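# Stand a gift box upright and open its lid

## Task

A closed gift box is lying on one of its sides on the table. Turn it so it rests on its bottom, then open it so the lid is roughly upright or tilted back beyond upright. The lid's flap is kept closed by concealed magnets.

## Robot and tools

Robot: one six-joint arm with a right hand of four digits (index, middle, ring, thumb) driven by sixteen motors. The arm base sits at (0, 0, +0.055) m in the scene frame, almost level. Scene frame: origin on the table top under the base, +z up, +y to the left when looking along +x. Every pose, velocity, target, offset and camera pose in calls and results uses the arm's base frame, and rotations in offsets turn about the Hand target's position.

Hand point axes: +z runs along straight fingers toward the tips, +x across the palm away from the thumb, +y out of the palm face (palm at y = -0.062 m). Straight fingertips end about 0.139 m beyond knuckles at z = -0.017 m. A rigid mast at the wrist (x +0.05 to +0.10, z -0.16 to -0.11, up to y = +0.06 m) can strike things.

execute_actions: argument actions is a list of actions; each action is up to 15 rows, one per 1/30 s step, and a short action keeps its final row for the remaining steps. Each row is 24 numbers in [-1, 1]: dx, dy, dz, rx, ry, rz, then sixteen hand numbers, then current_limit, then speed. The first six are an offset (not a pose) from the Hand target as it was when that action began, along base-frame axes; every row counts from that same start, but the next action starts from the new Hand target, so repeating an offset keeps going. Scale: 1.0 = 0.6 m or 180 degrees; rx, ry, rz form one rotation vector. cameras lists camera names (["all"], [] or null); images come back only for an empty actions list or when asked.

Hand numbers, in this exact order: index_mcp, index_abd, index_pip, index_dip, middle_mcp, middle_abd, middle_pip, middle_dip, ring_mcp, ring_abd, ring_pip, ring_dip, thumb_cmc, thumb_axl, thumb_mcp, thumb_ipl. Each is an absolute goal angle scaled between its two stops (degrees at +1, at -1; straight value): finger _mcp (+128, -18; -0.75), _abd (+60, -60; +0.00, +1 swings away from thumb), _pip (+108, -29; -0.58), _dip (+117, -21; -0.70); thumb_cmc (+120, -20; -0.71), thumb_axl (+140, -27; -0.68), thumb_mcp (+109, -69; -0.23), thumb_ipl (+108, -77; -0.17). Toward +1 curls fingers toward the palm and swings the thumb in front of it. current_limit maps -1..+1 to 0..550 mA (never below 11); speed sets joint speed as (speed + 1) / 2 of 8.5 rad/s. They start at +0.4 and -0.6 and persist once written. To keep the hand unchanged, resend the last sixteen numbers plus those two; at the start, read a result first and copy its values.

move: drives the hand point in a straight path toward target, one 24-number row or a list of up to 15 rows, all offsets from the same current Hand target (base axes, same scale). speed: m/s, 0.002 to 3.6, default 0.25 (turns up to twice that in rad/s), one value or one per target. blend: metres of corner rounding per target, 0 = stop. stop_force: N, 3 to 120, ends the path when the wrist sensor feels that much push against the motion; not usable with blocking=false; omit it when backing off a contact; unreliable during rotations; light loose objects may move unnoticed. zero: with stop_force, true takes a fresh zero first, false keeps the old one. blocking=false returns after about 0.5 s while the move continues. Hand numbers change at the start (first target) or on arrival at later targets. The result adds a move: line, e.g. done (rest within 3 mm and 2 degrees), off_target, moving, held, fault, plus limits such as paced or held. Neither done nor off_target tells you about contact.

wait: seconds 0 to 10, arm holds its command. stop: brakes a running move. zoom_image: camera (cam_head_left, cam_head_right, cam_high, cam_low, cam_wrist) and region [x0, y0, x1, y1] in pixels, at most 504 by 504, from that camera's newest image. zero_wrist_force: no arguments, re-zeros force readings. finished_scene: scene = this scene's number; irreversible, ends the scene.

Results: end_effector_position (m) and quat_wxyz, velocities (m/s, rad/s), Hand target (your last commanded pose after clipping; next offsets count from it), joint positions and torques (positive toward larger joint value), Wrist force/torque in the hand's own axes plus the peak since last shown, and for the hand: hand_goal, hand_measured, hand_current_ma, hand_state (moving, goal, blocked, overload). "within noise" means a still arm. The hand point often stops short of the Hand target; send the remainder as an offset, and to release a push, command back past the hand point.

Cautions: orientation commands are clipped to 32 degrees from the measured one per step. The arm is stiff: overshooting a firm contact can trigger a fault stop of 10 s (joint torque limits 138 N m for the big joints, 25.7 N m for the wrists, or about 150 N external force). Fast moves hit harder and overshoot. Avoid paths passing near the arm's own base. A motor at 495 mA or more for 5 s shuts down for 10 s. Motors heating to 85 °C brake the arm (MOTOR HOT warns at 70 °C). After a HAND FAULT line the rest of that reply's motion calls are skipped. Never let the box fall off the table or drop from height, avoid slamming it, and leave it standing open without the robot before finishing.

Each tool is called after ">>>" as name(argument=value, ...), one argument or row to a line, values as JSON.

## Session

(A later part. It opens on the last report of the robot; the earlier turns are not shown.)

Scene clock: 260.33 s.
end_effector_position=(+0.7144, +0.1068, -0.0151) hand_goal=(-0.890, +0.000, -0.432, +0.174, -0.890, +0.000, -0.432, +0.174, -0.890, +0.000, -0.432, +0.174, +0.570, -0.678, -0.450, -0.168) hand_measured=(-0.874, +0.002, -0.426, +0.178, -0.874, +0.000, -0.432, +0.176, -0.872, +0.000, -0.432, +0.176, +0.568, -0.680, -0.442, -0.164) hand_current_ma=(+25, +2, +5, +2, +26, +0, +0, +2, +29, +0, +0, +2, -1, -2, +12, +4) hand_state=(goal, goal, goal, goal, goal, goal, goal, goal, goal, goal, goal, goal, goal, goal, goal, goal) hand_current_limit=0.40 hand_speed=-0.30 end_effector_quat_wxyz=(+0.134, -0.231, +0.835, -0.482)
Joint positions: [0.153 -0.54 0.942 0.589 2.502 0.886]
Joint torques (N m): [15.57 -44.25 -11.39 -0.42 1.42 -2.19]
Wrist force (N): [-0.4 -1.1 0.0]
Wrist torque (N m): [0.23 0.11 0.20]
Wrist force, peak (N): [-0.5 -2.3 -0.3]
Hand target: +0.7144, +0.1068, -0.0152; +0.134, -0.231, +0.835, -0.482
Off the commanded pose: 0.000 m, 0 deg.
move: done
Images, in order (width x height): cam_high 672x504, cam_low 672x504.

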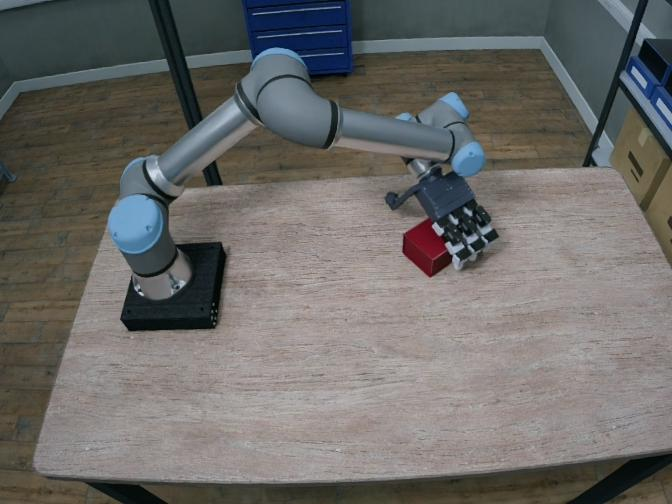

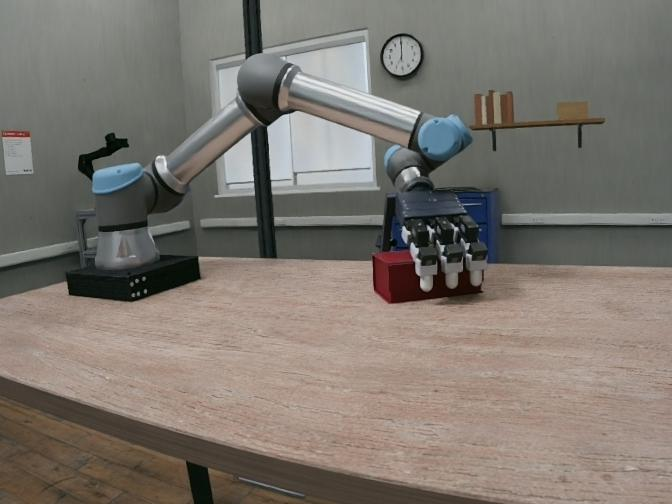

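>>> move(
  target=[-0.0128,-0.0175,0,0,0,0,-0.89,0,-0.431,0.174,-0.89,0,-0.431,0.174,-0.89,0,-0.431,0.174,0.571,-0.678,-0.449,-0.168,0.4,-0.3],
)

>>> move(
  target=[0,0,0,0,0,0,-0.72,0,-0.5,0,-0.493,0,-0.577,0.333,-0.493,0,-0.577,0.333,0.571,-0.678,-0.15,0.438,0.2,-0.7],
)

>>> move(
  target=[0,0,0,0,0,0,-0.72,0,-0.5,0,-0.35,0,-0.577,0.45,-0.35,0,-0.577,0.45,0.571,-0.678,0.2,0.5,0.65,-0.8],
  cameras=["cam_high","cam_low"],
)

>>> zoom_image(
  camera="cam_high",
  region=[380, 150, 560, 300],
)

>>> zoom_image(
  camera="cam_low",
  region=[340, 170, 540, 340],
)

Scene clock: 268.70 s.
end_effector_position=(+0.7067, +0.0963, -0.0152) hand_goal=(-0.890, +0.000, -0.432, +0.174, -0.890, +0.000, -0.432, +0.174, -0.890, +0.000, -0.432, +0.174, +0.570, -0.678, -0.450, -0.168) hand_measured=(-0.874, +0.002, -0.426, +0.178, -0.874, +0.000, -0.432, +0.176, -0.872, +0.000, -0.432, +0.176, +0.568, -0.680, -0.442, -0.164) hand_current_ma=(+25, +2, +5, +2, +26, +0, +0, +2, +29, +0, +0, +2, -1, -2, +12, +4) hand_state=(goal, goal, goal, goal, goal, goal, goal, goal, goal, goal, goal, goal, goal, goal, goal, goal) hand_current_limit=0.40 hand_speed=-0.30 end_effector_quat_wxyz=(+0.134, -0.231, +0.835, -0.482)
Joint positions: [0.138 -0.573 1.003 0.544 2.494 0.866]
Joint torques (N m): [-13.51 -68.25 -12.13 -0.72 -0.94 -2.21]
Wrist force (N): [-0.3 -0.5 0.0]
Wrist torque (N m): [0.30 0.08 0.29]
Wrist force, peak (N): [-0.6 -1.3 0.1]
Hand target: +0.7067, +0.0963, -0.0152; +0.134, -0.231, +0.835, -0.482
Off the commanded pose: 0.000 m, 0 deg.
move: done

Scene clock: 269.73 s.
end_effector_position=(+0.7067, +0.0963, -0.0152) hand_goal=(-0.720, +0.000, -0.500, +0.000, -0.494, +0.000, -0.578, +0.332, -0.494, +0.000, -0.578, +0.332, +0.570, -0.678, -0.150, +0.438) hand_measured=(-0.714, +0.002, -0.494, +0.004, -0.516, +0.000, -0.574, +0.330, -0.492, +0.000, -0.572, +0.328, +0.552, -0.684, -0.200, +0.290) hand_current_ma=(+5, +2, +6, +2, -36, +0, +4, -2, +1, +0, +5, -2, -27, -7, -160, -330) hand_state=(goal, goal, goal, goal, blocked, goal, goal, goal, goal, goal, goal, goal, goal, goal, blocked, blocked) hand_current_limit=0.20 hand_speed=-0.70 end_effector_quat_wxyz=(+0.134, -0.231, +0.835, -0.482)
Joint positions: [0.138 -0.573 1.003 0.544 2.494 0.866]
Joint torques (N m): [-4.79 -50.75 -10.13 0.08 -0.62 -0.54]
Wrist force (N): [-0.4 -0.2 0.9]
Wrist torque (N m): [0.38 0.09 0.21]
Wrist force, peak (N): [0.1 -8.7 -1.0]
Hand target: +0.7067, +0.0963, -0.0152; +0.134, -0.231, +0.835, -0.482
Off the commanded pose: 0.000 m, 0 deg.
move: done

Scene clock: 270.23 s.
end_effector_position=(+0.7067, +0.0963, -0.0152) hand_goal=(-0.720, +0.000, -0.500, +0.000, -0.350, +0.000, -0.578, +0.450, -0.350, +0.000, -0.578, +0.450, +0.570, -0.678, +0.200, +0.500) hand_measured=(-0.714, +0.002, -0.494, +0.004, -0.472, +0.002, -0.574, +0.448, -0.410, +0.000, -0.572, +0.446, +0.524, -0.694, -0.202, +0.296) hand_current_ma=(+5, +2, +6, +2, -429, +1, +4, -2, -158, +0, +5, -3, -104, -31, -454, -454) hand_state=(goal, goal, goal, goal, blocked, goal, goal, goal, blocked, goal, goal, goal, blocked, goal, blocked, blocked) hand_current_limit=0.65 hand_speed=-0.80 end_effector_quat_wxyz=(+0.134, -0.231, +0.835, -0.482)
Joint positions: [0.138 -0.573 1.003 0.544 2.494 0.866]
Joint torques (N m): [-1.07 -45.31 -12.24 0.16 -0.66 0.22]
Wrist force (N): [-0.3 -8.0 -1.6]
Wrist torque (N m): [0.54 0.11 -0.10]
Wrist force, peak (N): [-0.6 -8.6 -1.3]
Hand target: +0.7067, +0.0963, -0.0152; +0.134, -0.231, +0.835, -0.482
Off the commanded pose: 0.000 m, 0 deg.
move: done
Images, in order (width x height): cam_high 672x504, cam_low 672x504.

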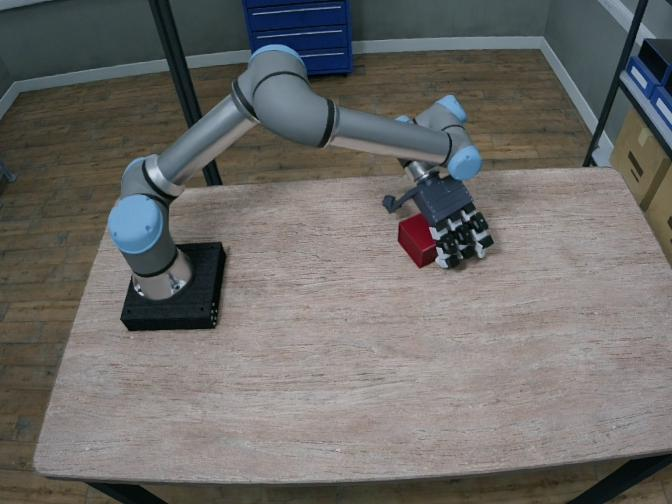

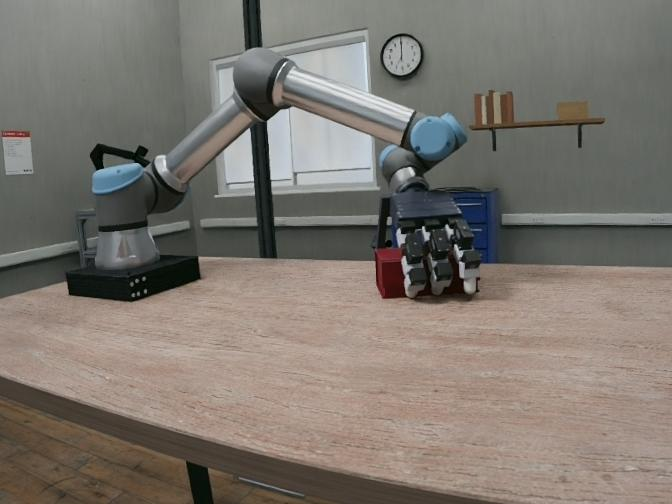

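Scaled by 2.800 from the camera's 672x504 image, which has a finer 960x720 frame.

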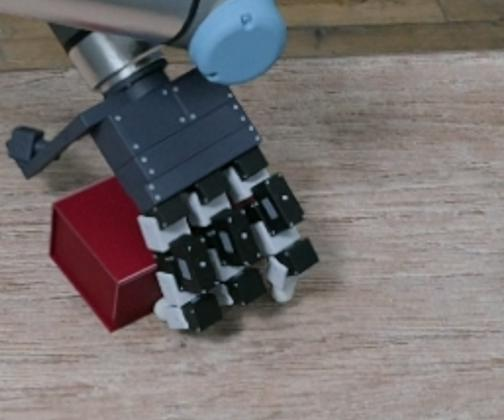

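Scaled by 2.520 from the camera's 672x504 image, which has a finer 960x720 frame.

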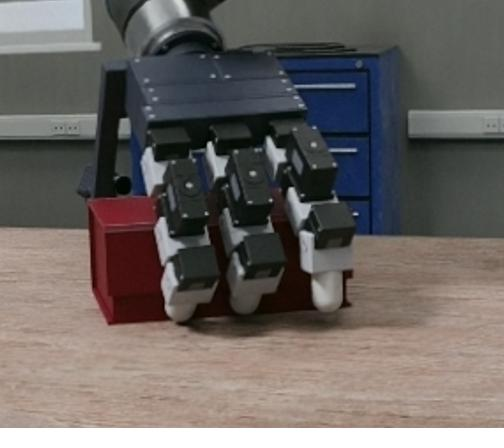

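>>> move(
  target=[0,0,0,0,0,0,-0.55,0,-0.577,0.2,-0.35,0,-0.577,0.45,-0.35,0,-0.577,0.45,0.571,-0.678,0.2,0.5,0.65,-0.8],
)

>>> move(
  target=[0,0,0,0,0,0,-0.362,0,-0.577,0.484,-0.35,0,-0.577,0.45,-0.35,0,-0.577,0.45,0.571,-0.678,0.2,0.5,0.65,-0.8],
)

>>> move(
  target=[0,0,0,0,0,0,-0.416,0,-0.577,0.73,-0.35,0,-0.577,0.45,-0.35,0,-0.577,0.45,0.571,-0.678,0.2,0.5,0.65,-0.8],
)

>>> move(
  target=[0,0,0,0,0,0,-0.467,0,-0.577,0.93,-0.35,0,-0.577,0.45,-0.35,0,-0.577,0.45,0.571,-0.678,0.2,0.5,0.65,-0.8],
  cameras=["cam_low"],
)

>>> zoom_image(
  camera="cam_low",
  region=[360, 190, 520, 320],
)

>>> move(
  target=[0,0,0,0,0,0,-0.638,0,-0.095,0.733,-0.35,0,-0.577,0.45,-0.35,0,-0.577,0.45,0.571,-0.678,0.2,0.5,0.65,-0.8],
  cameras=["cam_low"],
)

>>> zoom_image(
  camera="cam_low",
  region=[360, 190, 520, 320],
)

Scene clock: 291.70 s.
end_effector_position=(+0.7067, +0.0963, -0.0152) hand_goal=(-0.550, +0.000, -0.578, +0.200, -0.350, +0.000, -0.578, +0.450, -0.350, +0.000, -0.578, +0.450, +0.570, -0.678, +0.200, +0.500) hand_measured=(-0.550, +0.002, -0.572, +0.196, -0.472, +0.002, -0.574, +0.448, -0.410, +0.000, -0.572, +0.446, +0.524, -0.694, -0.202, +0.296) hand_current_ma=(+0, +2, +6, -3, -427, +1, +4, -2, -156, +0, +5, -3, -104, -31, -454, -454) hand_state=(goal, goal, goal, goal, blocked, goal, goal, goal, blocked, goal, goal, goal, blocked, goal, blocked, blocked) hand_current_limit=0.65 hand_speed=-0.80 end_effector_quat_wxyz=(+0.134, -0.231, +0.835, -0.482)
Joint positions: [0.138 -0.573 1.003 0.544 2.494 0.866]
Joint torques (N m): [14.91 -43.72 -17.24 1.13 0.24 0.88]
Wrist force (N): [-0.6 -8.8 -0.9]
Wrist torque (N m): [0.54 0.17 -0.10]
Wrist force, peak (N): [-0.4 -9.0 -1.1]
Hand target: +0.7067, +0.0963, -0.0152; +0.134, -0.231, +0.835, -0.482
Off the commanded pose: 0.000 m, 0 deg.
move: done

Scene clock: 292.37 s.
end_effector_position=(+0.7067, +0.0963, -0.0152) hand_goal=(-0.362, +0.000, -0.578, +0.484, -0.350, +0.000, -0.578, +0.450, -0.350, +0.000, -0.578, +0.450, +0.570, -0.678, +0.200, +0.500) hand_measured=(-0.468, -0.002, -0.572, +0.480, -0.422, +0.000, -0.574, +0.448, -0.382, +0.002, -0.582, +0.448, +0.538, -0.692, -0.234, +0.296) hand_current_ma=(-354, +0, +5, -3, -201, +0, +4, -2, -65, +0, -4, -1, -63, -24, -454, -454) hand_state=(blocked, goal, goal, goal, blocked, goal, goal, goal, blocked, goal, goal, goal, blocked, goal, blocked, blocked) hand_current_limit=0.65 hand_speed=-0.80 end_effector_quat_wxyz=(+0.134, -0.231, +0.835, -0.482)
Joint positions: [0.138 -0.573 1.003 0.544 2.494 0.866]
Joint torques (N m): [15.75 -44.29 -18.22 1.36 0.5 1.01]
Wrist force (N): [-0.5 -10.3 -1.7]
Wrist torque (N m): [0.61 0.10 0.26]
Wrist force, peak (N): [-0.6 -12.8 -2.0]
Hand target: +0.7067, +0.0963, -0.0152; +0.134, -0.231, +0.835, -0.482
Off the commanded pose: 0.000 m, 0 deg.
move: done

Scene clock: 293.00 s.
end_effector_position=(+0.7067, +0.0963, -0.0152) hand_goal=(-0.416, +0.000, -0.578, +0.730, -0.350, +0.000, -0.578, +0.450, -0.350, +0.000, -0.578, +0.450, +0.570, -0.678, +0.200, +0.500) hand_measured=(-0.468, -0.002, -0.608, +0.624, -0.406, +0.000, -0.574, +0.448, -0.374, +0.002, -0.582, +0.448, +0.540, -0.690, -0.248, +0.296) hand_current_ma=(-132, +0, -57, -329, -141, +0, +4, -2, -42, +0, -4, -1, -54, -20, -454, -454) hand_state=(blocked, goal, blocked, blocked, blocked, goal, goal, goal, blocked, goal, goal, goal, blocked, goal, blocked, blocked) hand_current_limit=0.65 hand_speed=-0.80 end_effector_quat_wxyz=(+0.134, -0.231, +0.835, -0.482)
Joint positions: [0.138 -0.573 1.003 0.544 2.494 0.866]
Joint torques (N m): [14 -44.24 -18.13 1.47 0.91 1.12]
Wrist force (N): [-0.1 -0.1 0.6]
Wrist torque (N m): [0.42 0.15 0.12]
Wrist force, peak (N): [-0.2 -10.5 -1.6]
Hand target: +0.7067, +0.0963, -0.0152; +0.134, -0.231, +0.835, -0.482
Off the commanded pose: 0.000 m, 0 deg.
move: done

Scene clock: 293.57 s.
end_effector_position=(+0.7067, +0.0963, -0.0152) hand_goal=(-0.468, +0.000, -0.578, +0.930, -0.350, +0.000, -0.578, +0.450, -0.350, +0.000, -0.578, +0.450, +0.570, -0.678, +0.200, +0.500) hand_measured=(-0.512, +0.000, -0.624, +0.814, -0.402, +0.000, -0.574, +0.448, -0.372, +0.002, -0.582, +0.448, +0.540, -0.690, -0.252, +0.296) hand_current_ma=(-101, +0, -96, -371, -130, +0, +3, -2, -36, +0, -4, -1, -54, -20, -454, -454) hand_state=(blocked, goal, blocked, blocked, blocked, goal, goal, goal, blocked, goal, goal, goal, blocked, goal, blocked, blocked) hand_current_limit=0.65 hand_speed=-0.80 end_effector_quat_wxyz=(+0.134, -0.231, +0.835, -0.482)
Joint positions: [0.138 -0.573 1.003 0.544 2.494 0.866]
Joint torques (N m): [14.19 -44.87 -18.92 1.88 0.92 0.88]
Wrist force (N): [-0.5 -1.0 0.5]
Wrist torque (N m): [0.25 0.14 0.08]
Wrist force, peak (N): [-0.6 -1.1 0.5]
Hand target: +0.7067, +0.0963, -0.0152; +0.134, -0.231, +0.835, -0.482
Off the commanded pose: 0.000 m, 0 deg.
move: done
Images, in order (width x height): cam_low 672x504.

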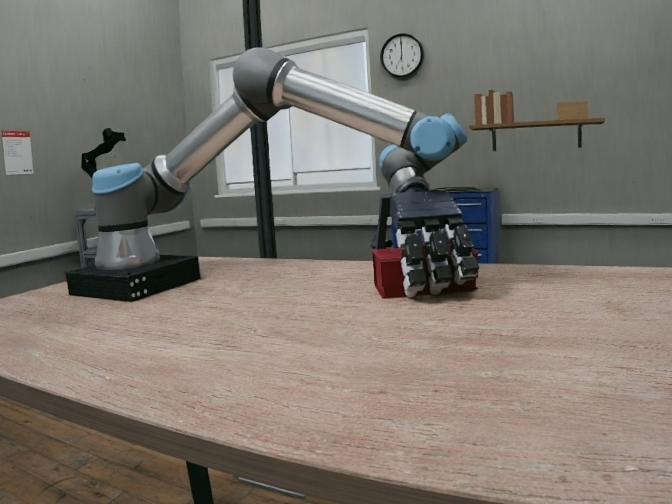

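Scaled by 3.150 from the camera's 672x504 image, which has a finer 960x720 frame.

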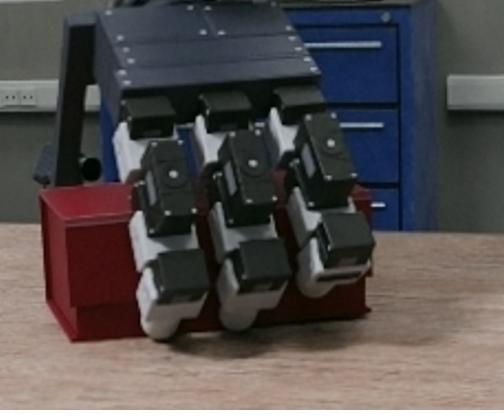

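Scene clock: 294.50 s.
end_effector_position=(+0.7067, +0.0963, -0.0152) hand_goal=(-0.638, +0.000, -0.096, +0.732, -0.350, +0.000, -0.578, +0.450, -0.350, +0.000, -0.578, +0.450, +0.570, -0.678, +0.200, +0.500) hand_measured=(-0.686, +0.000, -0.222, +0.680, -0.394, +0.000, -0.578, +0.448, -0.362, +0.004, -0.582, +0.448, +0.538, -0.690, -0.258, +0.296) hand_current_ma=(-117, +0, -415, -117, -101, +0, +0, -2, -17, +3, -4, -1, -61, -20, -454, -454) hand_state=(blocked, goal, blocked, blocked, blocked, goal, goal, goal, goal, goal, goal, goal, blocked, goal, blocked, blocked) hand_current_limit=0.65 hand_speed=-0.80 end_effector_quat_wxyz=(+0.134, -0.231, +0.835, -0.482)
Joint positions: [0.138 -0.573 1.003 0.544 2.494 0.866]
Joint torques (N m): [14.9 -44.07 -19.63 1.99 1.24 0.69]
Wrist force (N): [-0.5 -0.7 0.4]
Wrist torque (N m): [0.20 0.14 0.13]
Wrist force, peak (N): [-0.7 -0.8 0.9]
Hand target: +0.7067, +0.0963, -0.0152; +0.134, -0.231, +0.835, -0.482
Off the commanded pose: 0.000 m, 0 deg.
move: done
Images, in order (width x height): cam_low 672x504.

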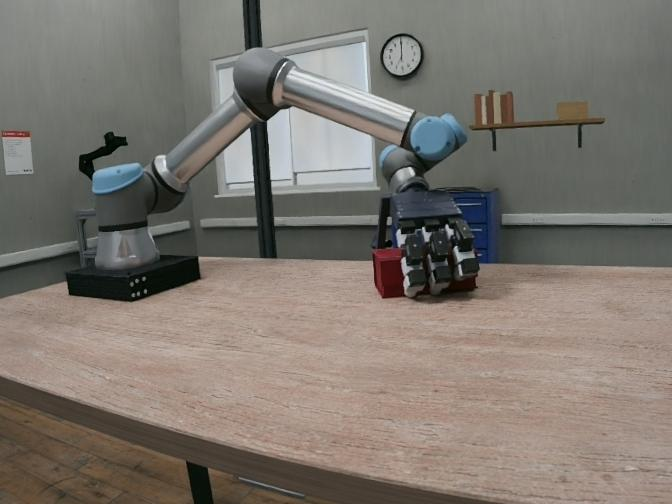

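Scaled by 3.150 from the camera's 672x504 image, which has a finer 960x720 frame.

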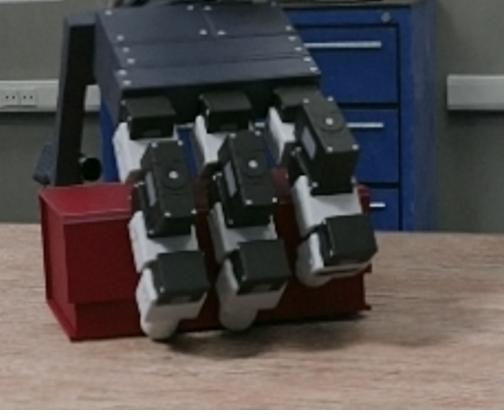

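>>> move(
  target=[0,0,0,0,0,0,-0.75,0,-0.5,0.2,-0.33,0,-0.577,0.45,-0.33,0,-0.577,0.45,0.571,-0.678,0.2,0.5,0.74,-0.8],
)

>>> move(
  target=[0,0,0,0,0,0,-0.55,0,-0.577,0.2,-0.33,0,-0.577,0.45,-0.33,0,-0.577,0.45,0.571,-0.678,0.2,0.5,0.74,-0.8],
)

>>> move(
  target=[0,0,0,0,0,0,-0.3,0,-0.577,0.484,-0.33,0,-0.577,0.45,-0.33,0,-0.577,0.45,0.571,-0.678,0.2,0.5,0.74,-0.8],
)

>>> move(
  target=[0,0,0,0,0,0,-0.3,0,-0.577,0.9,-0.33,0,-0.577,0.45,-0.33,0,-0.577,0.45,0.571,-0.678,0.2,0.5,0.74,-0.8],
  cameras=["cam_low"],
)

>>> zoom_image(
  camera="cam_low",
  region=[360, 190, 520, 320],
)

>>> move(
  target=[0,0,0,0,0,0,-0.5,0,-0.35,0.97,-0.33,0,-0.577,0.45,-0.33,0,-0.577,0.45,0.571,-0.678,0.2,0.5,0.74,-0.8],
  cameras=["cam_low"],
)

>>> zoom_image(
  camera="cam_low",
  region=[360, 190, 520, 320],
)

Scene clock: 309.70 s.
end_effector_position=(+0.7067, +0.0963, -0.0152) hand_goal=(-0.750, +0.000, -0.500, +0.200, -0.330, +0.000, -0.578, +0.450, -0.330, +0.000, -0.578, +0.450, +0.570, -0.678, +0.200, +0.500) hand_measured=(-0.734, +0.000, -0.494, +0.204, -0.390, +0.002, -0.580, +0.448, -0.346, +0.004, -0.586, +0.446, +0.536, -0.690, -0.258, +0.308) hand_current_ma=(+24, +0, +6, +2, -158, +1, -1, -2, -22, +3, -7, -3, -69, -20, -479, -479) hand_state=(goal, goal, goal, goal, blocked, goal, goal, goal, goal, goal, goal, goal, blocked, goal, blocked, blocked) hand_current_limit=0.74 hand_speed=-0.80 end_effector_quat_wxyz=(+0.134, -0.231, +0.835, -0.482)
Joint positions: [0.138 -0.573 1.003 0.544 2.494 0.866]
Joint torques (N m): [13.96 -46.62 -22.02 2.66 2.39 0.22]
Wrist force (N): [-0.3 -0.4 0.3]
Wrist torque (N m): [0.39 0.08 0.25]
Wrist force, peak (N): [-0.4 0.8 1.2]
Hand target: +0.7067, +0.0963, -0.0152; +0.134, -0.231, +0.835, -0.482
Off the commanded pose: 0.000 m, 0 deg.
move: done

Scene clock: 310.27 s.
end_effector_position=(+0.7067, +0.0963, -0.0152) hand_goal=(-0.550, +0.000, -0.578, +0.200, -0.330, +0.000, -0.578, +0.450, -0.330, +0.000, -0.578, +0.450, +0.570, -0.678, +0.200, +0.500) hand_measured=(-0.546, +0.000, -0.572, +0.204, -0.390, +0.002, -0.580, +0.448, -0.346, +0.004, -0.586, +0.446, +0.536, -0.690, -0.258, +0.308) hand_current_ma=(+4, +0, +5, +2, -158, +1, -1, -2, -22, +3, -7, -3, -69, -20, -478, -478) hand_state=(goal, goal, goal, goal, blocked, goal, goal, goal, goal, goal, goal, goal, blocked, goal, blocked, blocked) hand_current_limit=0.74 hand_speed=-0.80 end_effector_quat_wxyz=(+0.134, -0.231, +0.835, -0.482)
Joint positions: [0.138 -0.573 1.003 0.544 2.494 0.866]
Joint torques (N m): [13.29 -47.03 -23.34 2.92 2.32 0.25]
Wrist force (N): [-0.3 -0.6 0.3]
Wrist torque (N m): [0.38 0.08 0.24]
Wrist force, peak (N): [-0.9 -0.3 0.1]
Hand target: +0.7067, +0.0963, -0.0152; +0.134, -0.231, +0.835, -0.482
Off the commanded pose: 0.000 m, 0 deg.
move: done

Scene clock: 310.93 s.
end_effector_position=(+0.7067, +0.0963, -0.0152) hand_goal=(-0.300, +0.000, -0.578, +0.484, -0.330, +0.000, -0.578, +0.450, -0.330, +0.000, -0.578, +0.450, +0.570, -0.678, +0.200, +0.500) hand_measured=(-0.440, -0.002, -0.574, +0.480, -0.382, +0.002, -0.582, +0.448, -0.344, +0.006, -0.586, +0.446, +0.540, -0.688, -0.260, +0.308) hand_current_ma=(-479, -1, +4, -3, -132, +1, -3, -1, -21, +4, -7, -3, -53, -17, -478, -479) hand_state=(blocked, goal, goal, goal, blocked, goal, goal, goal, goal, goal, goal, goal, blocked, goal, blocked, blocked) hand_current_limit=0.74 hand_speed=-0.80 end_effector_quat_wxyz=(+0.134, -0.231, +0.835, -0.482)
Joint positions: [0.138 -0.573 1.003 0.544 2.494 0.866]
Joint torques (N m): [13.87 -47.45 -22.17 2.9 2.26 0.46]
Wrist force (N): [-0.8 -8.3 -1.4]
Wrist torque (N m): [0.53 0.10 0.37]
Wrist force, peak (N): [-0.4 -8.7 -1.8]
Hand target: +0.7067, +0.0963, -0.0152; +0.134, -0.231, +0.835, -0.482
Off the commanded pose: 0.000 m, 0 deg.
move: done

Scene clock: 311.63 s.
end_effector_position=(+0.7067, +0.0963, -0.0152) hand_goal=(-0.300, +0.000, -0.578, +0.900, -0.330, +0.000, -0.578, +0.450, -0.330, +0.000, -0.578, +0.450, +0.570, -0.678, +0.200, +0.500) hand_measured=(-0.414, -0.006, -0.620, +0.628, -0.368, +0.002, -0.584, +0.448, -0.344, +0.004, -0.586, +0.448, +0.562, -0.682, -0.284, +0.308) hand_current_ma=(-386, -5, -86, -479, -84, +1, -7, -1, -20, +3, -7, -1, -8, -4, -479, -478) hand_state=(blocked, goal, blocked, blocked, blocked, goal, goal, goal, goal, goal, goal, goal, goal, goal, blocked, blocked) hand_current_limit=0.74 hand_speed=-0.80 end_effector_quat_wxyz=(+0.134, -0.231, +0.835, -0.482)
Joint positions: [0.138 -0.573 1.003 0.544 2.494 0.866]
Joint torques (N m): [13.77 -47.91 -22.01 2.8 2.1 0.13]
Wrist force (N): [-0.2 0.8 0.5]
Wrist torque (N m): [0.40 0.13 0.24]
Wrist force, peak (N): [-0.5 -8.2 -1.7]
Hand target: +0.7067, +0.0963, -0.0152; +0.134, -0.231, +0.835, -0.482
Off the commanded pose: 0.000 m, 0 deg.
move: done
Images, in order (width x height): cam_low 672x504.

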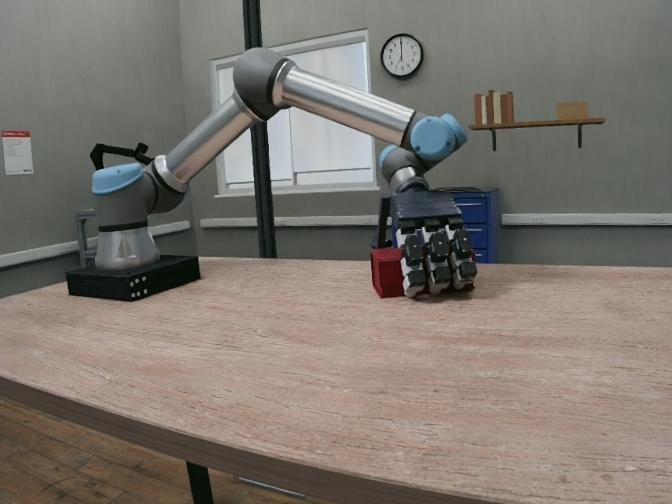

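Scaled by 3.150 from the camera's 672x504 image, which has a finer 960x720 frame.

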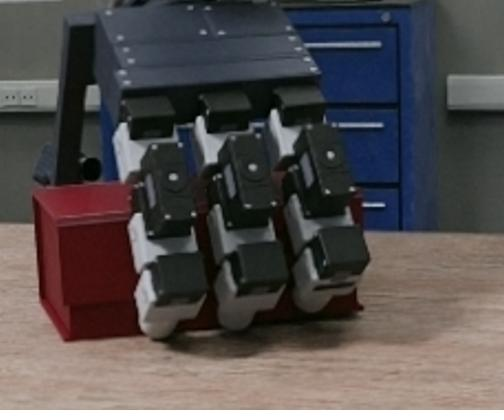

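Scene clock: 312.20 s.
end_effector_position=(+0.7067, +0.0963, -0.0152) hand_goal=(-0.500, +0.000, -0.350, +0.970, -0.330, +0.000, -0.578, +0.450, -0.330, +0.000, -0.578, +0.450, +0.570, -0.678, +0.200, +0.500) hand_measured=(-0.520, +0.004, -0.450, +0.652, -0.372, +0.002, -0.590, +0.450, -0.344, +0.004, -0.586, +0.448, +0.552, -0.682, -0.284, +0.310) hand_current_ma=(-35, +3, -295, -478, -94, +1, -15, +0, -20, +3, -7, -1, -27, -4, -479, -479) hand_state=(blocked, goal, blocked, blocked, blocked, goal, goal, goal, goal, goal, goal, goal, goal, goal, blocked, blocked) hand_current_limit=0.74 hand_speed=-0.80 end_effector_quat_wxyz=(+0.134, -0.231, +0.835, -0.482)
Joint positions: [0.138 -0.573 1.003 0.544 2.494 0.866]
Joint torques (N m): [13.67 -46.12 -22.73 2.4 2.28 0.59]
Wrist force (N): [0.3 -1.1 -0.1]
Wrist torque (N m): [0.15 0.17 0.00]
Wrist force, peak (N): [0.4 -1.5 -0.2]
Hand target: +0.7067, +0.0963, -0.0152; +0.134, -0.231, +0.835, -0.482
Off the commanded pose: 0.000 m, 0 deg.
move: done
Images, in order (width x height): cam_low 672x504.

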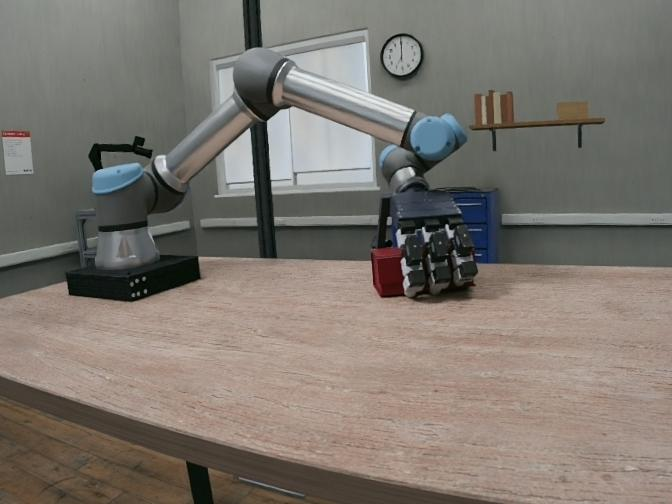

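Scaled by 3.150 from the camera's 672x504 image, which has a finer 960x720 frame.

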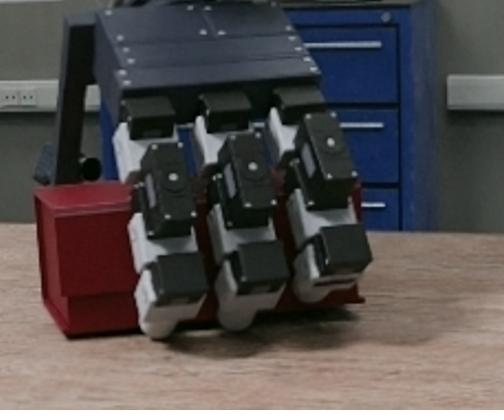

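>>> move(
  target=[0,0,0,0,0,0,-0.65,0,-0.2,0.97,-0.33,0,-0.577,0.45,-0.33,0,-0.577,0.45,0.571,-0.678,0.2,0.5,0.74,-0.85],
  cameras=["cam_low"],
)

>>> zoom_image(
  camera="cam_low",
  region=[360, 190, 520, 320],
)

>>> move(
  target=[0,0,0,0,0,0,-0.8,0,0.05,0.9,-0.33,0,-0.577,0.45,-0.33,0,-0.577,0.45,0.571,-0.678,0.2,0.5,0.74,-0.85],
  cameras=["cam_low"],
)

>>> zoom_image(
  camera="cam_low",
  region=[360, 190, 520, 320],
)

Scene clock: 317.43 s.
end_effector_position=(+0.7067, +0.0963, -0.0152) hand_goal=(-0.650, +0.000, -0.200, +0.970, -0.330, +0.000, -0.578, +0.450, -0.330, +0.000, -0.578, +0.450, +0.570, -0.678, +0.200, +0.500) hand_measured=(-0.678, +0.004, -0.268, +0.894, -0.376, +0.002, -0.590, +0.450, -0.344, +0.004, -0.586, +0.450, +0.546, -0.682, -0.284, +0.310) hand_current_ma=(-54, +3, -172, -201, -107, +1, -15, +0, -21, +3, -7, +0, -40, -5, -479, -479) hand_state=(blocked, goal, blocked, blocked, blocked, goal, goal, goal, goal, goal, goal, goal, blocked, goal, blocked, blocked) hand_current_limit=0.74 hand_speed=-0.85 end_effector_quat_wxyz=(+0.134, -0.231, +0.835, -0.482)
Joint positions: [0.138 -0.573 1.003 0.544 2.494 0.866]
Joint torques (N m): [13.21 -50.21 -21.16 1.11 2.12 -0.24]
Wrist force (N): [-0.9 -0.3 0.8]
Wrist torque (N m): [0.23 0.16 0.13]
Wrist force, peak (N): [0.5 -1.8 0.1]
Hand target: +0.7067, +0.0963, -0.0152; +0.134, -0.231, +0.835, -0.482
Off the commanded pose: 0.000 m, 0 deg.
move: done
Images, in order (width x height): cam_low 672x504.

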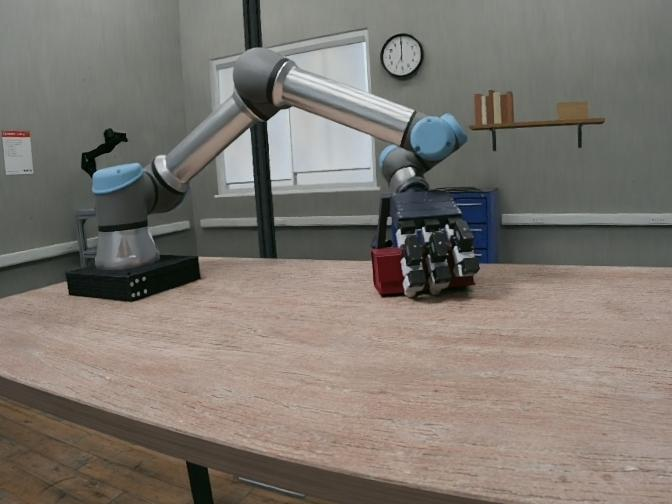

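Scaled by 3.150 from the camera's 672x504 image, which has a finer 960x720 frame.

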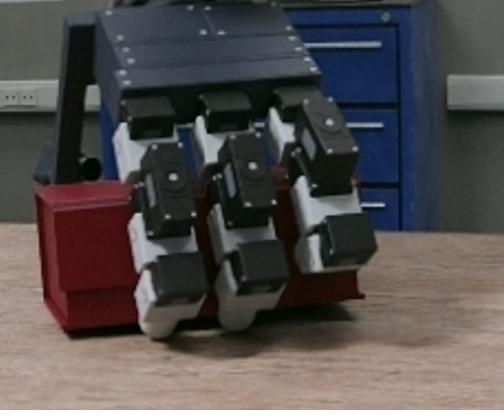

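Scene clock: 318.13 s.
end_effector_position=(+0.7067, +0.0963, -0.0152) hand_goal=(-0.800, +0.000, +0.050, +0.900, -0.330, +0.000, -0.578, +0.450, -0.330, +0.000, -0.578, +0.450, +0.570, -0.678, +0.200, +0.500) hand_measured=(-0.814, +0.004, -0.012, +0.880, -0.376, +0.004, -0.590, +0.448, -0.340, +0.004, -0.586, +0.448, +0.540, -0.684, -0.284, +0.310) hand_current_ma=(-19, +2, -150, -32, -107, +3, -15, -2, -13, +3, -7, -1, -54, -7, -478, -478) hand_state=(goal, goal, blocked, blocked, blocked, goal, goal, goal, goal, goal, goal, goal, blocked, goal, blocked, blocked) hand_current_limit=0.74 hand_speed=-0.85 end_effector_quat_wxyz=(+0.134, -0.231, +0.835, -0.482)
Joint positions: [0.138 -0.573 1.003 0.544 2.494 0.866]
Joint torques (N m): [13.73 -50.41 -22.2 0.4 2.36 -0.23]
Wrist force (N): [-0.7 0.1 0.7]
Wrist torque (N m): [0.24 0.15 0.20]
Wrist force, peak (N): [-0.7 -0.5 0.9]
Hand target: +0.7067, +0.0963, -0.0152; +0.134, -0.231, +0.835, -0.482
Off the commanded pose: 0.000 m, 0 deg.
move: done
Images, in order (width x height): cam_low 672x504.

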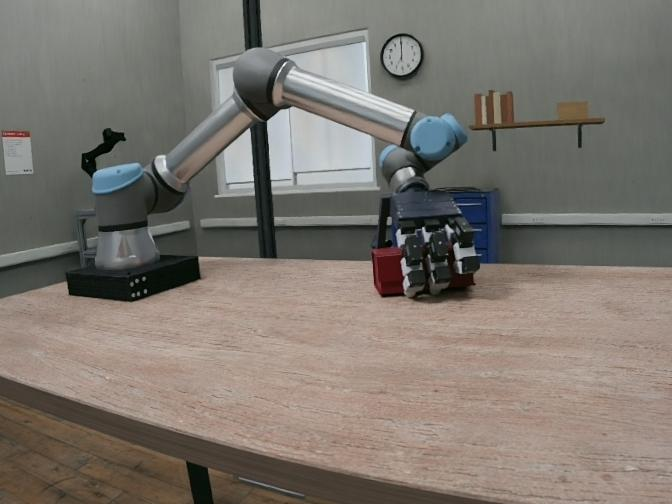

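Scaled by 3.150 from the camera's 672x504 image, which has a finer 960x720 frame.

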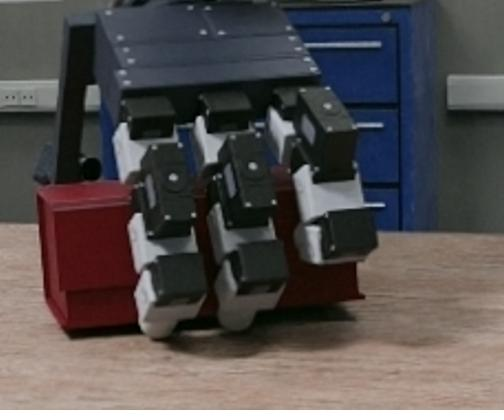

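>>> move(
  target=[0,0,0,0,0,0,-0.75,0,-0.5,0.2,-0.5,0,-0.577,0.333,-0.5,0,-0.577,0.333,0.571,-0.678,-0.45,0.3,0.4,-0.85],
)

>>> move(
  target=[0,0,0,0,0,0,-0.5,0,-0.577,0.333,-0.75,0,-0.5,0.2,-0.5,0,-0.577,0.333,0.571,-0.678,-0.2,0.438,0.4,-0.8],
  cameras=["cam_low"],
)

>>> move(
  target=[0,0,0,0,0,0,-0.38,0,-0.577,0.45,-0.55,0,-0.577,0.2,-0.38,0,-0.577,0.45,0.571,-0.678,0.2,0.5,0.74,-0.8],
  cameras=["cam_low"],
)

>>> zoom_image(
  camera="cam_low",
  region=[360, 190, 520, 320],
)

Scene clock: 328.47 s.
end_effector_position=(+0.7067, +0.0963, -0.0152) hand_goal=(-0.750, +0.000, -0.500, +0.200, -0.500, +0.000, -0.578, +0.332, -0.500, +0.000, -0.578, +0.332, +0.570, -0.678, -0.450, +0.300) hand_measured=(-0.744, +0.002, -0.494, +0.204, -0.486, +0.004, -0.572, +0.334, -0.484, +0.004, -0.572, +0.334, +0.568, -0.680, -0.442, +0.300) hand_current_ma=(+5, +2, +6, +2, +22, +2, +5, +1, +25, +2, +5, +2, -2, -2, +11, +0) hand_state=(goal, goal, goal, goal, goal, goal, goal, goal, goal, goal, goal, goal, goal, goal, goal, goal) hand_current_limit=0.40 hand_speed=-0.85 end_effector_quat_wxyz=(+0.134, -0.231, +0.835, -0.482)
Joint positions: [0.138 -0.573 1.003 0.544 2.494 0.866]
Joint torques (N m): [11.39 -50.93 -22.65 0.11 2.37 -0.78]
Wrist force (N): [-0.5 -0.6 0.0]
Wrist torque (N m): [0.31 0.11 0.26]
Wrist force, peak (N): [-0.4 -1.7 -2.9]
Hand target: +0.7067, +0.0963, -0.0152; +0.134, -0.231, +0.835, -0.482
Off the commanded pose: 0.000 m, 0 deg.
move: done

Scene clock: 329.10 s.
end_effector_position=(+0.7067, +0.0963, -0.0152) hand_goal=(-0.500, +0.000, -0.578, +0.332, -0.750, +0.000, -0.500, +0.200, -0.500, +0.000, -0.578, +0.332, +0.570, -0.678, -0.200, +0.438) hand_measured=(-0.544, +0.002, -0.572, +0.328, -0.732, +0.004, -0.500, +0.202, -0.484, +0.002, -0.572, +0.334, +0.568, -0.680, -0.288, +0.422) hand_current_ma=(-99, +1, +5, -3, +28, +2, +0, +2, +24, +2, +5, +2, -1, -1, -363, -36) hand_state=(blocked, goal, goal, goal, goal, goal, goal, goal, goal, goal, goal, goal, goal, goal, blocked, goal) hand_current_limit=0.40 hand_speed=-0.80 end_effector_quat_wxyz=(+0.134, -0.231, +0.835, -0.482)
Joint positions: [0.138 -0.573 1.003 0.544 2.494 0.866]
Joint torques (N m): [13.78 -51.48 -22.33 0 2.4 -0.79]
Wrist force (N): [-0.9 -5.5 -2.8]
Wrist torque (N m): [0.09 0.07 0.37]
Wrist force, peak (N): [-0.9 -5.8 -2.7]
Hand target: +0.7067, +0.0963, -0.0152; +0.134, -0.231, +0.835, -0.482
Off the commanded pose: 0.000 m, 0 deg.
move: done
Images, in order (width x height): cam_low 672x504.

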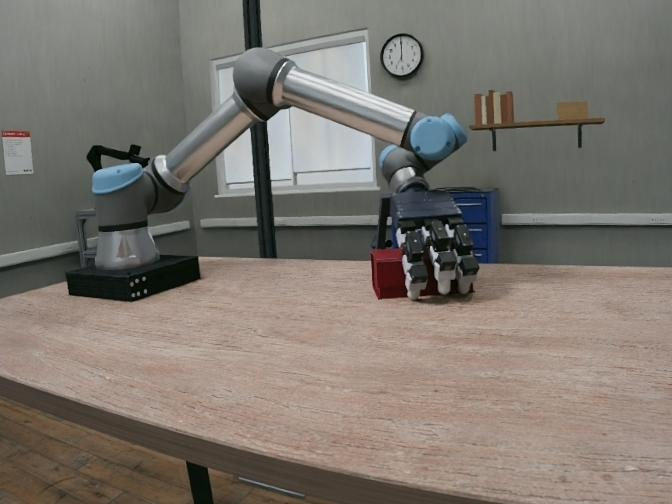

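Scene clock: 329.67 s.
end_effector_position=(+0.7067, +0.0963, -0.0152) hand_goal=(-0.380, +0.000, -0.578, +0.450, -0.550, +0.000, -0.578, +0.200, -0.380, +0.000, -0.578, +0.450, +0.570, -0.678, +0.200, +0.500) hand_measured=(-0.528, +0.002, -0.572, +0.446, -0.546, +0.004, -0.572, +0.202, -0.398, +0.002, -0.580, +0.438, +0.570, -0.678, -0.288, +0.424) hand_current_ma=(-479, +1, +5, -3, +4, +2, +6, +2, -29, +2, -1, -17, +0, +0, -479, -302) hand_state=(blocked, goal, goal, goal, goal, goal, goal, goal, goal, goal, goal, goal, goal, goal, blocked, blocked) hand_current_limit=0.74 hand_speed=-0.80 end_effector_quat_wxyz=(+0.134, -0.231, +0.835, -0.482)
Joint positions: [0.138 -0.573 1.003 0.544 2.494 0.866]
Joint torques (N m): [13.94 -52.99 -21.93 0.51 2.4 -0.85]
Wrist force (N): [-1.1 -9.9 -1.9]
Wrist torque (N m): [0.12 0.04 0.44]
Wrist force, peak (N): [-0.6 -10.6 -2.1]
Hand target: +0.7067, +0.0963, -0.0152; +0.134, -0.231, +0.835, -0.482
Off the commanded pose: 0.000 m, 0 deg.
move: done
Images, in order (width x height): cam_low 672x504.

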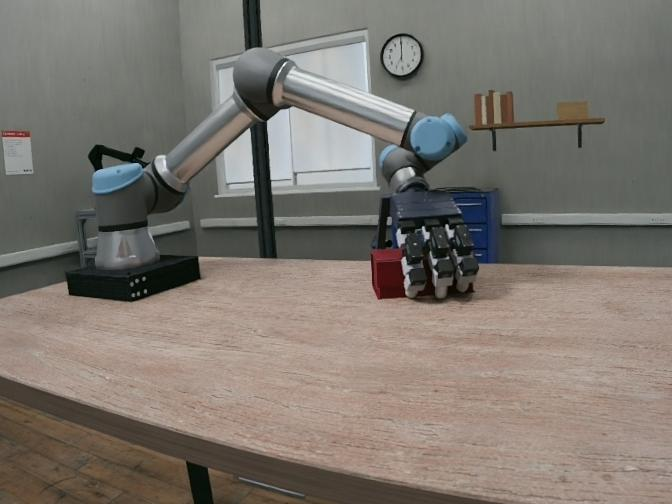

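Scaled by 3.150 from the camera's 672x504 image, which has a finer 960x720 frame.

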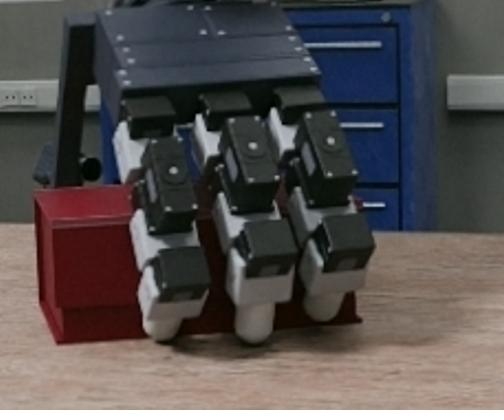

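>>> move(
  target=[0,0,0,0,0,0,-0.8,0,-0.431,0.174,-0.8,0,-0.431,0.174,-0.8,0,-0.431,0.174,0.571,-0.678,-0.449,-0.168,0.4,-0.6],
)

>>> move(
  target=[-0.0275,-0.003,0,0,0,-0.039,-0.8,0,-0.431,0.174,-0.8,0,-0.431,0.174,-0.8,0,-0.431,0.174,0.571,-0.678,-0.449,-0.168,0.4,-0.6],
)

>>> move(
  target=[0,0,0,0,0,0,-0.5,0,-0.577,0.333,-0.75,0,-0.5,0.2,-0.5,0,-0.577,0.333,0.571,-0.678,-0.25,0.438,0.3,-0.7],
)

>>> move(
  target=[0,0,0,0,0,0,-0.4,0,-0.577,0.45,-0.55,0,-0.577,0.2,-0.4,0,-0.577,0.45,0.571,-0.678,0.2,0.5,0.74,-0.8],
  cameras=["cam_low","cam_high"],
)

>>> zoom_image(
  camera="cam_low",
  region=[360, 190, 520, 320],
)

>>> zoom_image(
  camera="cam_high",
  region=[380, 150, 560, 300],
)

Scene clock: 340.23 s.
end_effector_position=(+0.7067, +0.0963, -0.0152) hand_goal=(-0.800, +0.000, -0.432, +0.174, -0.800, +0.000, -0.432, +0.174, -0.800, +0.000, -0.432, +0.174, +0.570, -0.678, -0.450, -0.168) hand_measured=(-0.782, +0.002, -0.432, +0.178, -0.782, +0.004, -0.432, +0.176, -0.780, +0.002, -0.434, +0.176, +0.570, -0.678, -0.442, -0.164) hand_current_ma=(+28, +1, +0, +2, +28, +2, +0, +2, +32, +2, +0, +2, +0, +0, +11, +4) hand_state=(goal, goal, goal, goal, goal, goal, goal, goal, goal, goal, goal, goal, goal, goal, goal, goal) hand_current_limit=0.40 hand_speed=-0.60 end_effector_quat_wxyz=(+0.134, -0.231, +0.835, -0.482)
Joint positions: [0.138 -0.573 1.003 0.544 2.494 0.866]
Joint torques (N m): [12.81 -53.45 -21.81 3 2.13 -1.01]
Wrist force (N): [-0.3 -0.8 -0.1]
Wrist torque (N m): [0.28 0.08 0.27]
Wrist force, peak (N): [-1.0 -10.7 -2.2]
Hand target: +0.7067, +0.0963, -0.0152; +0.134, -0.231, +0.835, -0.482
Off the commanded pose: 0.000 m, 0 deg.
move: done

Scene clock: 341.27 s.
end_effector_position=(+0.6902, +0.0945, -0.0152) hand_goal=(-0.800, +0.000, -0.432, +0.174, -0.800, +0.000, -0.432, +0.174, -0.800, +0.000, -0.432, +0.174, +0.570, -0.678, -0.450, -0.168) hand_measured=(-0.782, +0.002, -0.432, +0.178, -0.782, +0.002, -0.432, +0.176, -0.780, +0.002, -0.432, +0.176, +0.570, -0.678, -0.442, -0.164) hand_current_ma=(+28, +1, +0, +2, +28, +2, +0, +2, +32, +2, +0, +2, +0, +0, +11, +4) hand_state=(goal, goal, goal, goal, goal, goal, goal, goal, goal, goal, goal, goal, goal, goal, goal, goal) hand_current_limit=0.40 hand_speed=-0.60 end_effector_quat_wxyz=(+0.104, -0.179, +0.847, -0.489)
Joint positions: [0.153 -0.527 0.953 0.719 2.561 1.074]
Joint torques (N m): [15.61 -44.7 -27.65 3.96 3.88 1.95]
Wrist force (N): [-0.6 -1.0 0.0]
Wrist torque (N m): [0.23 0.14 0.18]
Wrist force, peak (N): [-0.8 -1.1 0.2]
Hand target: +0.6902, +0.0945, -0.0152; +0.104, -0.179, +0.847, -0.489
Off the commanded pose: 0.000 m, 0 deg.
move: done

Scene clock: 342.30 s.
end_effector_position=(+0.6902, +0.0945, -0.0152) hand_goal=(-0.500, +0.000, -0.578, +0.332, -0.750, +0.000, -0.500, +0.200, -0.500, +0.000, -0.578, +0.332, +0.570, -0.678, -0.250, +0.438) hand_measured=(-0.504, +0.002, -0.572, +0.328, -0.744, +0.002, -0.494, +0.198, -0.502, +0.002, -0.572, +0.328, +0.570, -0.678, -0.276, +0.388) hand_current_ma=(-4, +1, +5, -3, +6, +2, +6, -2, -1, +2, +6, -2, +0, +0, -64, -170) hand_state=(goal, goal, goal, goal, goal, goal, goal, goal, goal, goal, goal, goal, goal, goal, blocked, blocked) hand_current_limit=0.30 hand_speed=-0.70 end_effector_quat_wxyz=(+0.104, -0.179, +0.847, -0.489)
Joint positions: [0.153 -0.527 0.953 0.719 2.561 1.074]
Joint torques (N m): [13.83 -45.23 -22.13 2.53 -0.56 1.92]
Wrist force (N): [-0.6 -0.7 0.4]
Wrist torque (N m): [0.30 0.16 0.13]
Wrist force, peak (N): [-0.3 -4.0 0.3]
Hand target: +0.6902, +0.0945, -0.0152; +0.104, -0.179, +0.847, -0.489
Off the commanded pose: 0.000 m, 0 deg.
move: done

Scene clock: 342.87 s.
end_effector_position=(+0.6902, +0.0945, -0.0152) hand_goal=(-0.400, +0.000, -0.578, +0.450, -0.550, +0.000, -0.578, +0.200, -0.400, +0.000, -0.578, +0.450, +0.570, -0.678, +0.200, +0.500) hand_measured=(-0.486, +0.002, -0.572, +0.446, -0.546, +0.002, -0.572, +0.198, -0.468, +0.002, -0.572, +0.446, +0.562, -0.680, -0.276, +0.394) hand_current_ma=(-263, +1, +4, -3, +4, +2, +6, -2, -189, +1, +5, -3, -10, -2, -479, -478) hand_state=(blocked, goal, goal, goal, goal, goal, goal, goal, blocked, goal, goal, goal, goal, goal, blocked, blocked) hand_current_limit=0.74 hand_speed=-0.80 end_effector_quat_wxyz=(+0.104, -0.179, +0.847, -0.489)
Joint positions: [0.153 -0.527 0.953 0.719 2.561 1.074]
Joint torques (N m): [14.13 -44.49 -19.42 1.71 -0.74 1.84]
Wrist force (N): [-0.4 -8.2 -1.5]
Wrist torque (N m): [0.54 0.17 -0.08]
Wrist force, peak (N): [-0.6 -8.7 -1.6]
Hand target: +0.6902, +0.0945, -0.0152; +0.104, -0.179, +0.847, -0.489
Off the commanded pose: 0.000 m, 0 deg.
move: done
Images, in order (width x height): cam_high 672x504, cam_low 672x504.

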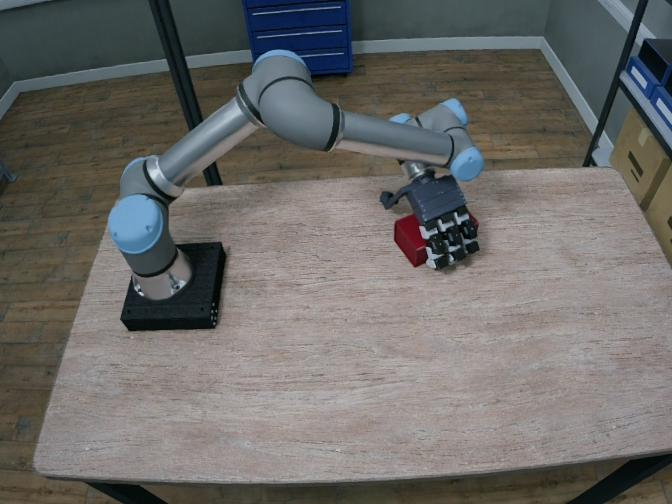

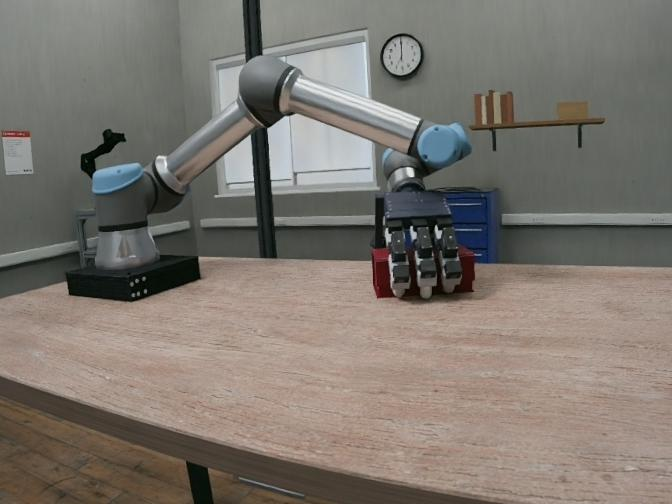

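Scaled by 3.150 from the camera's 672x504 image, which has a finer 960x720 frame.

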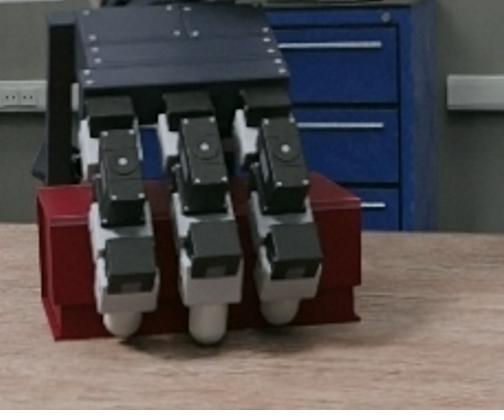

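Scaled by 2.800 from the camera's 672x504 image, which has a finer 960x720 frame.

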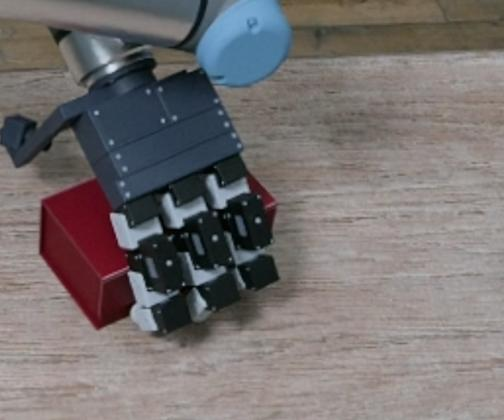

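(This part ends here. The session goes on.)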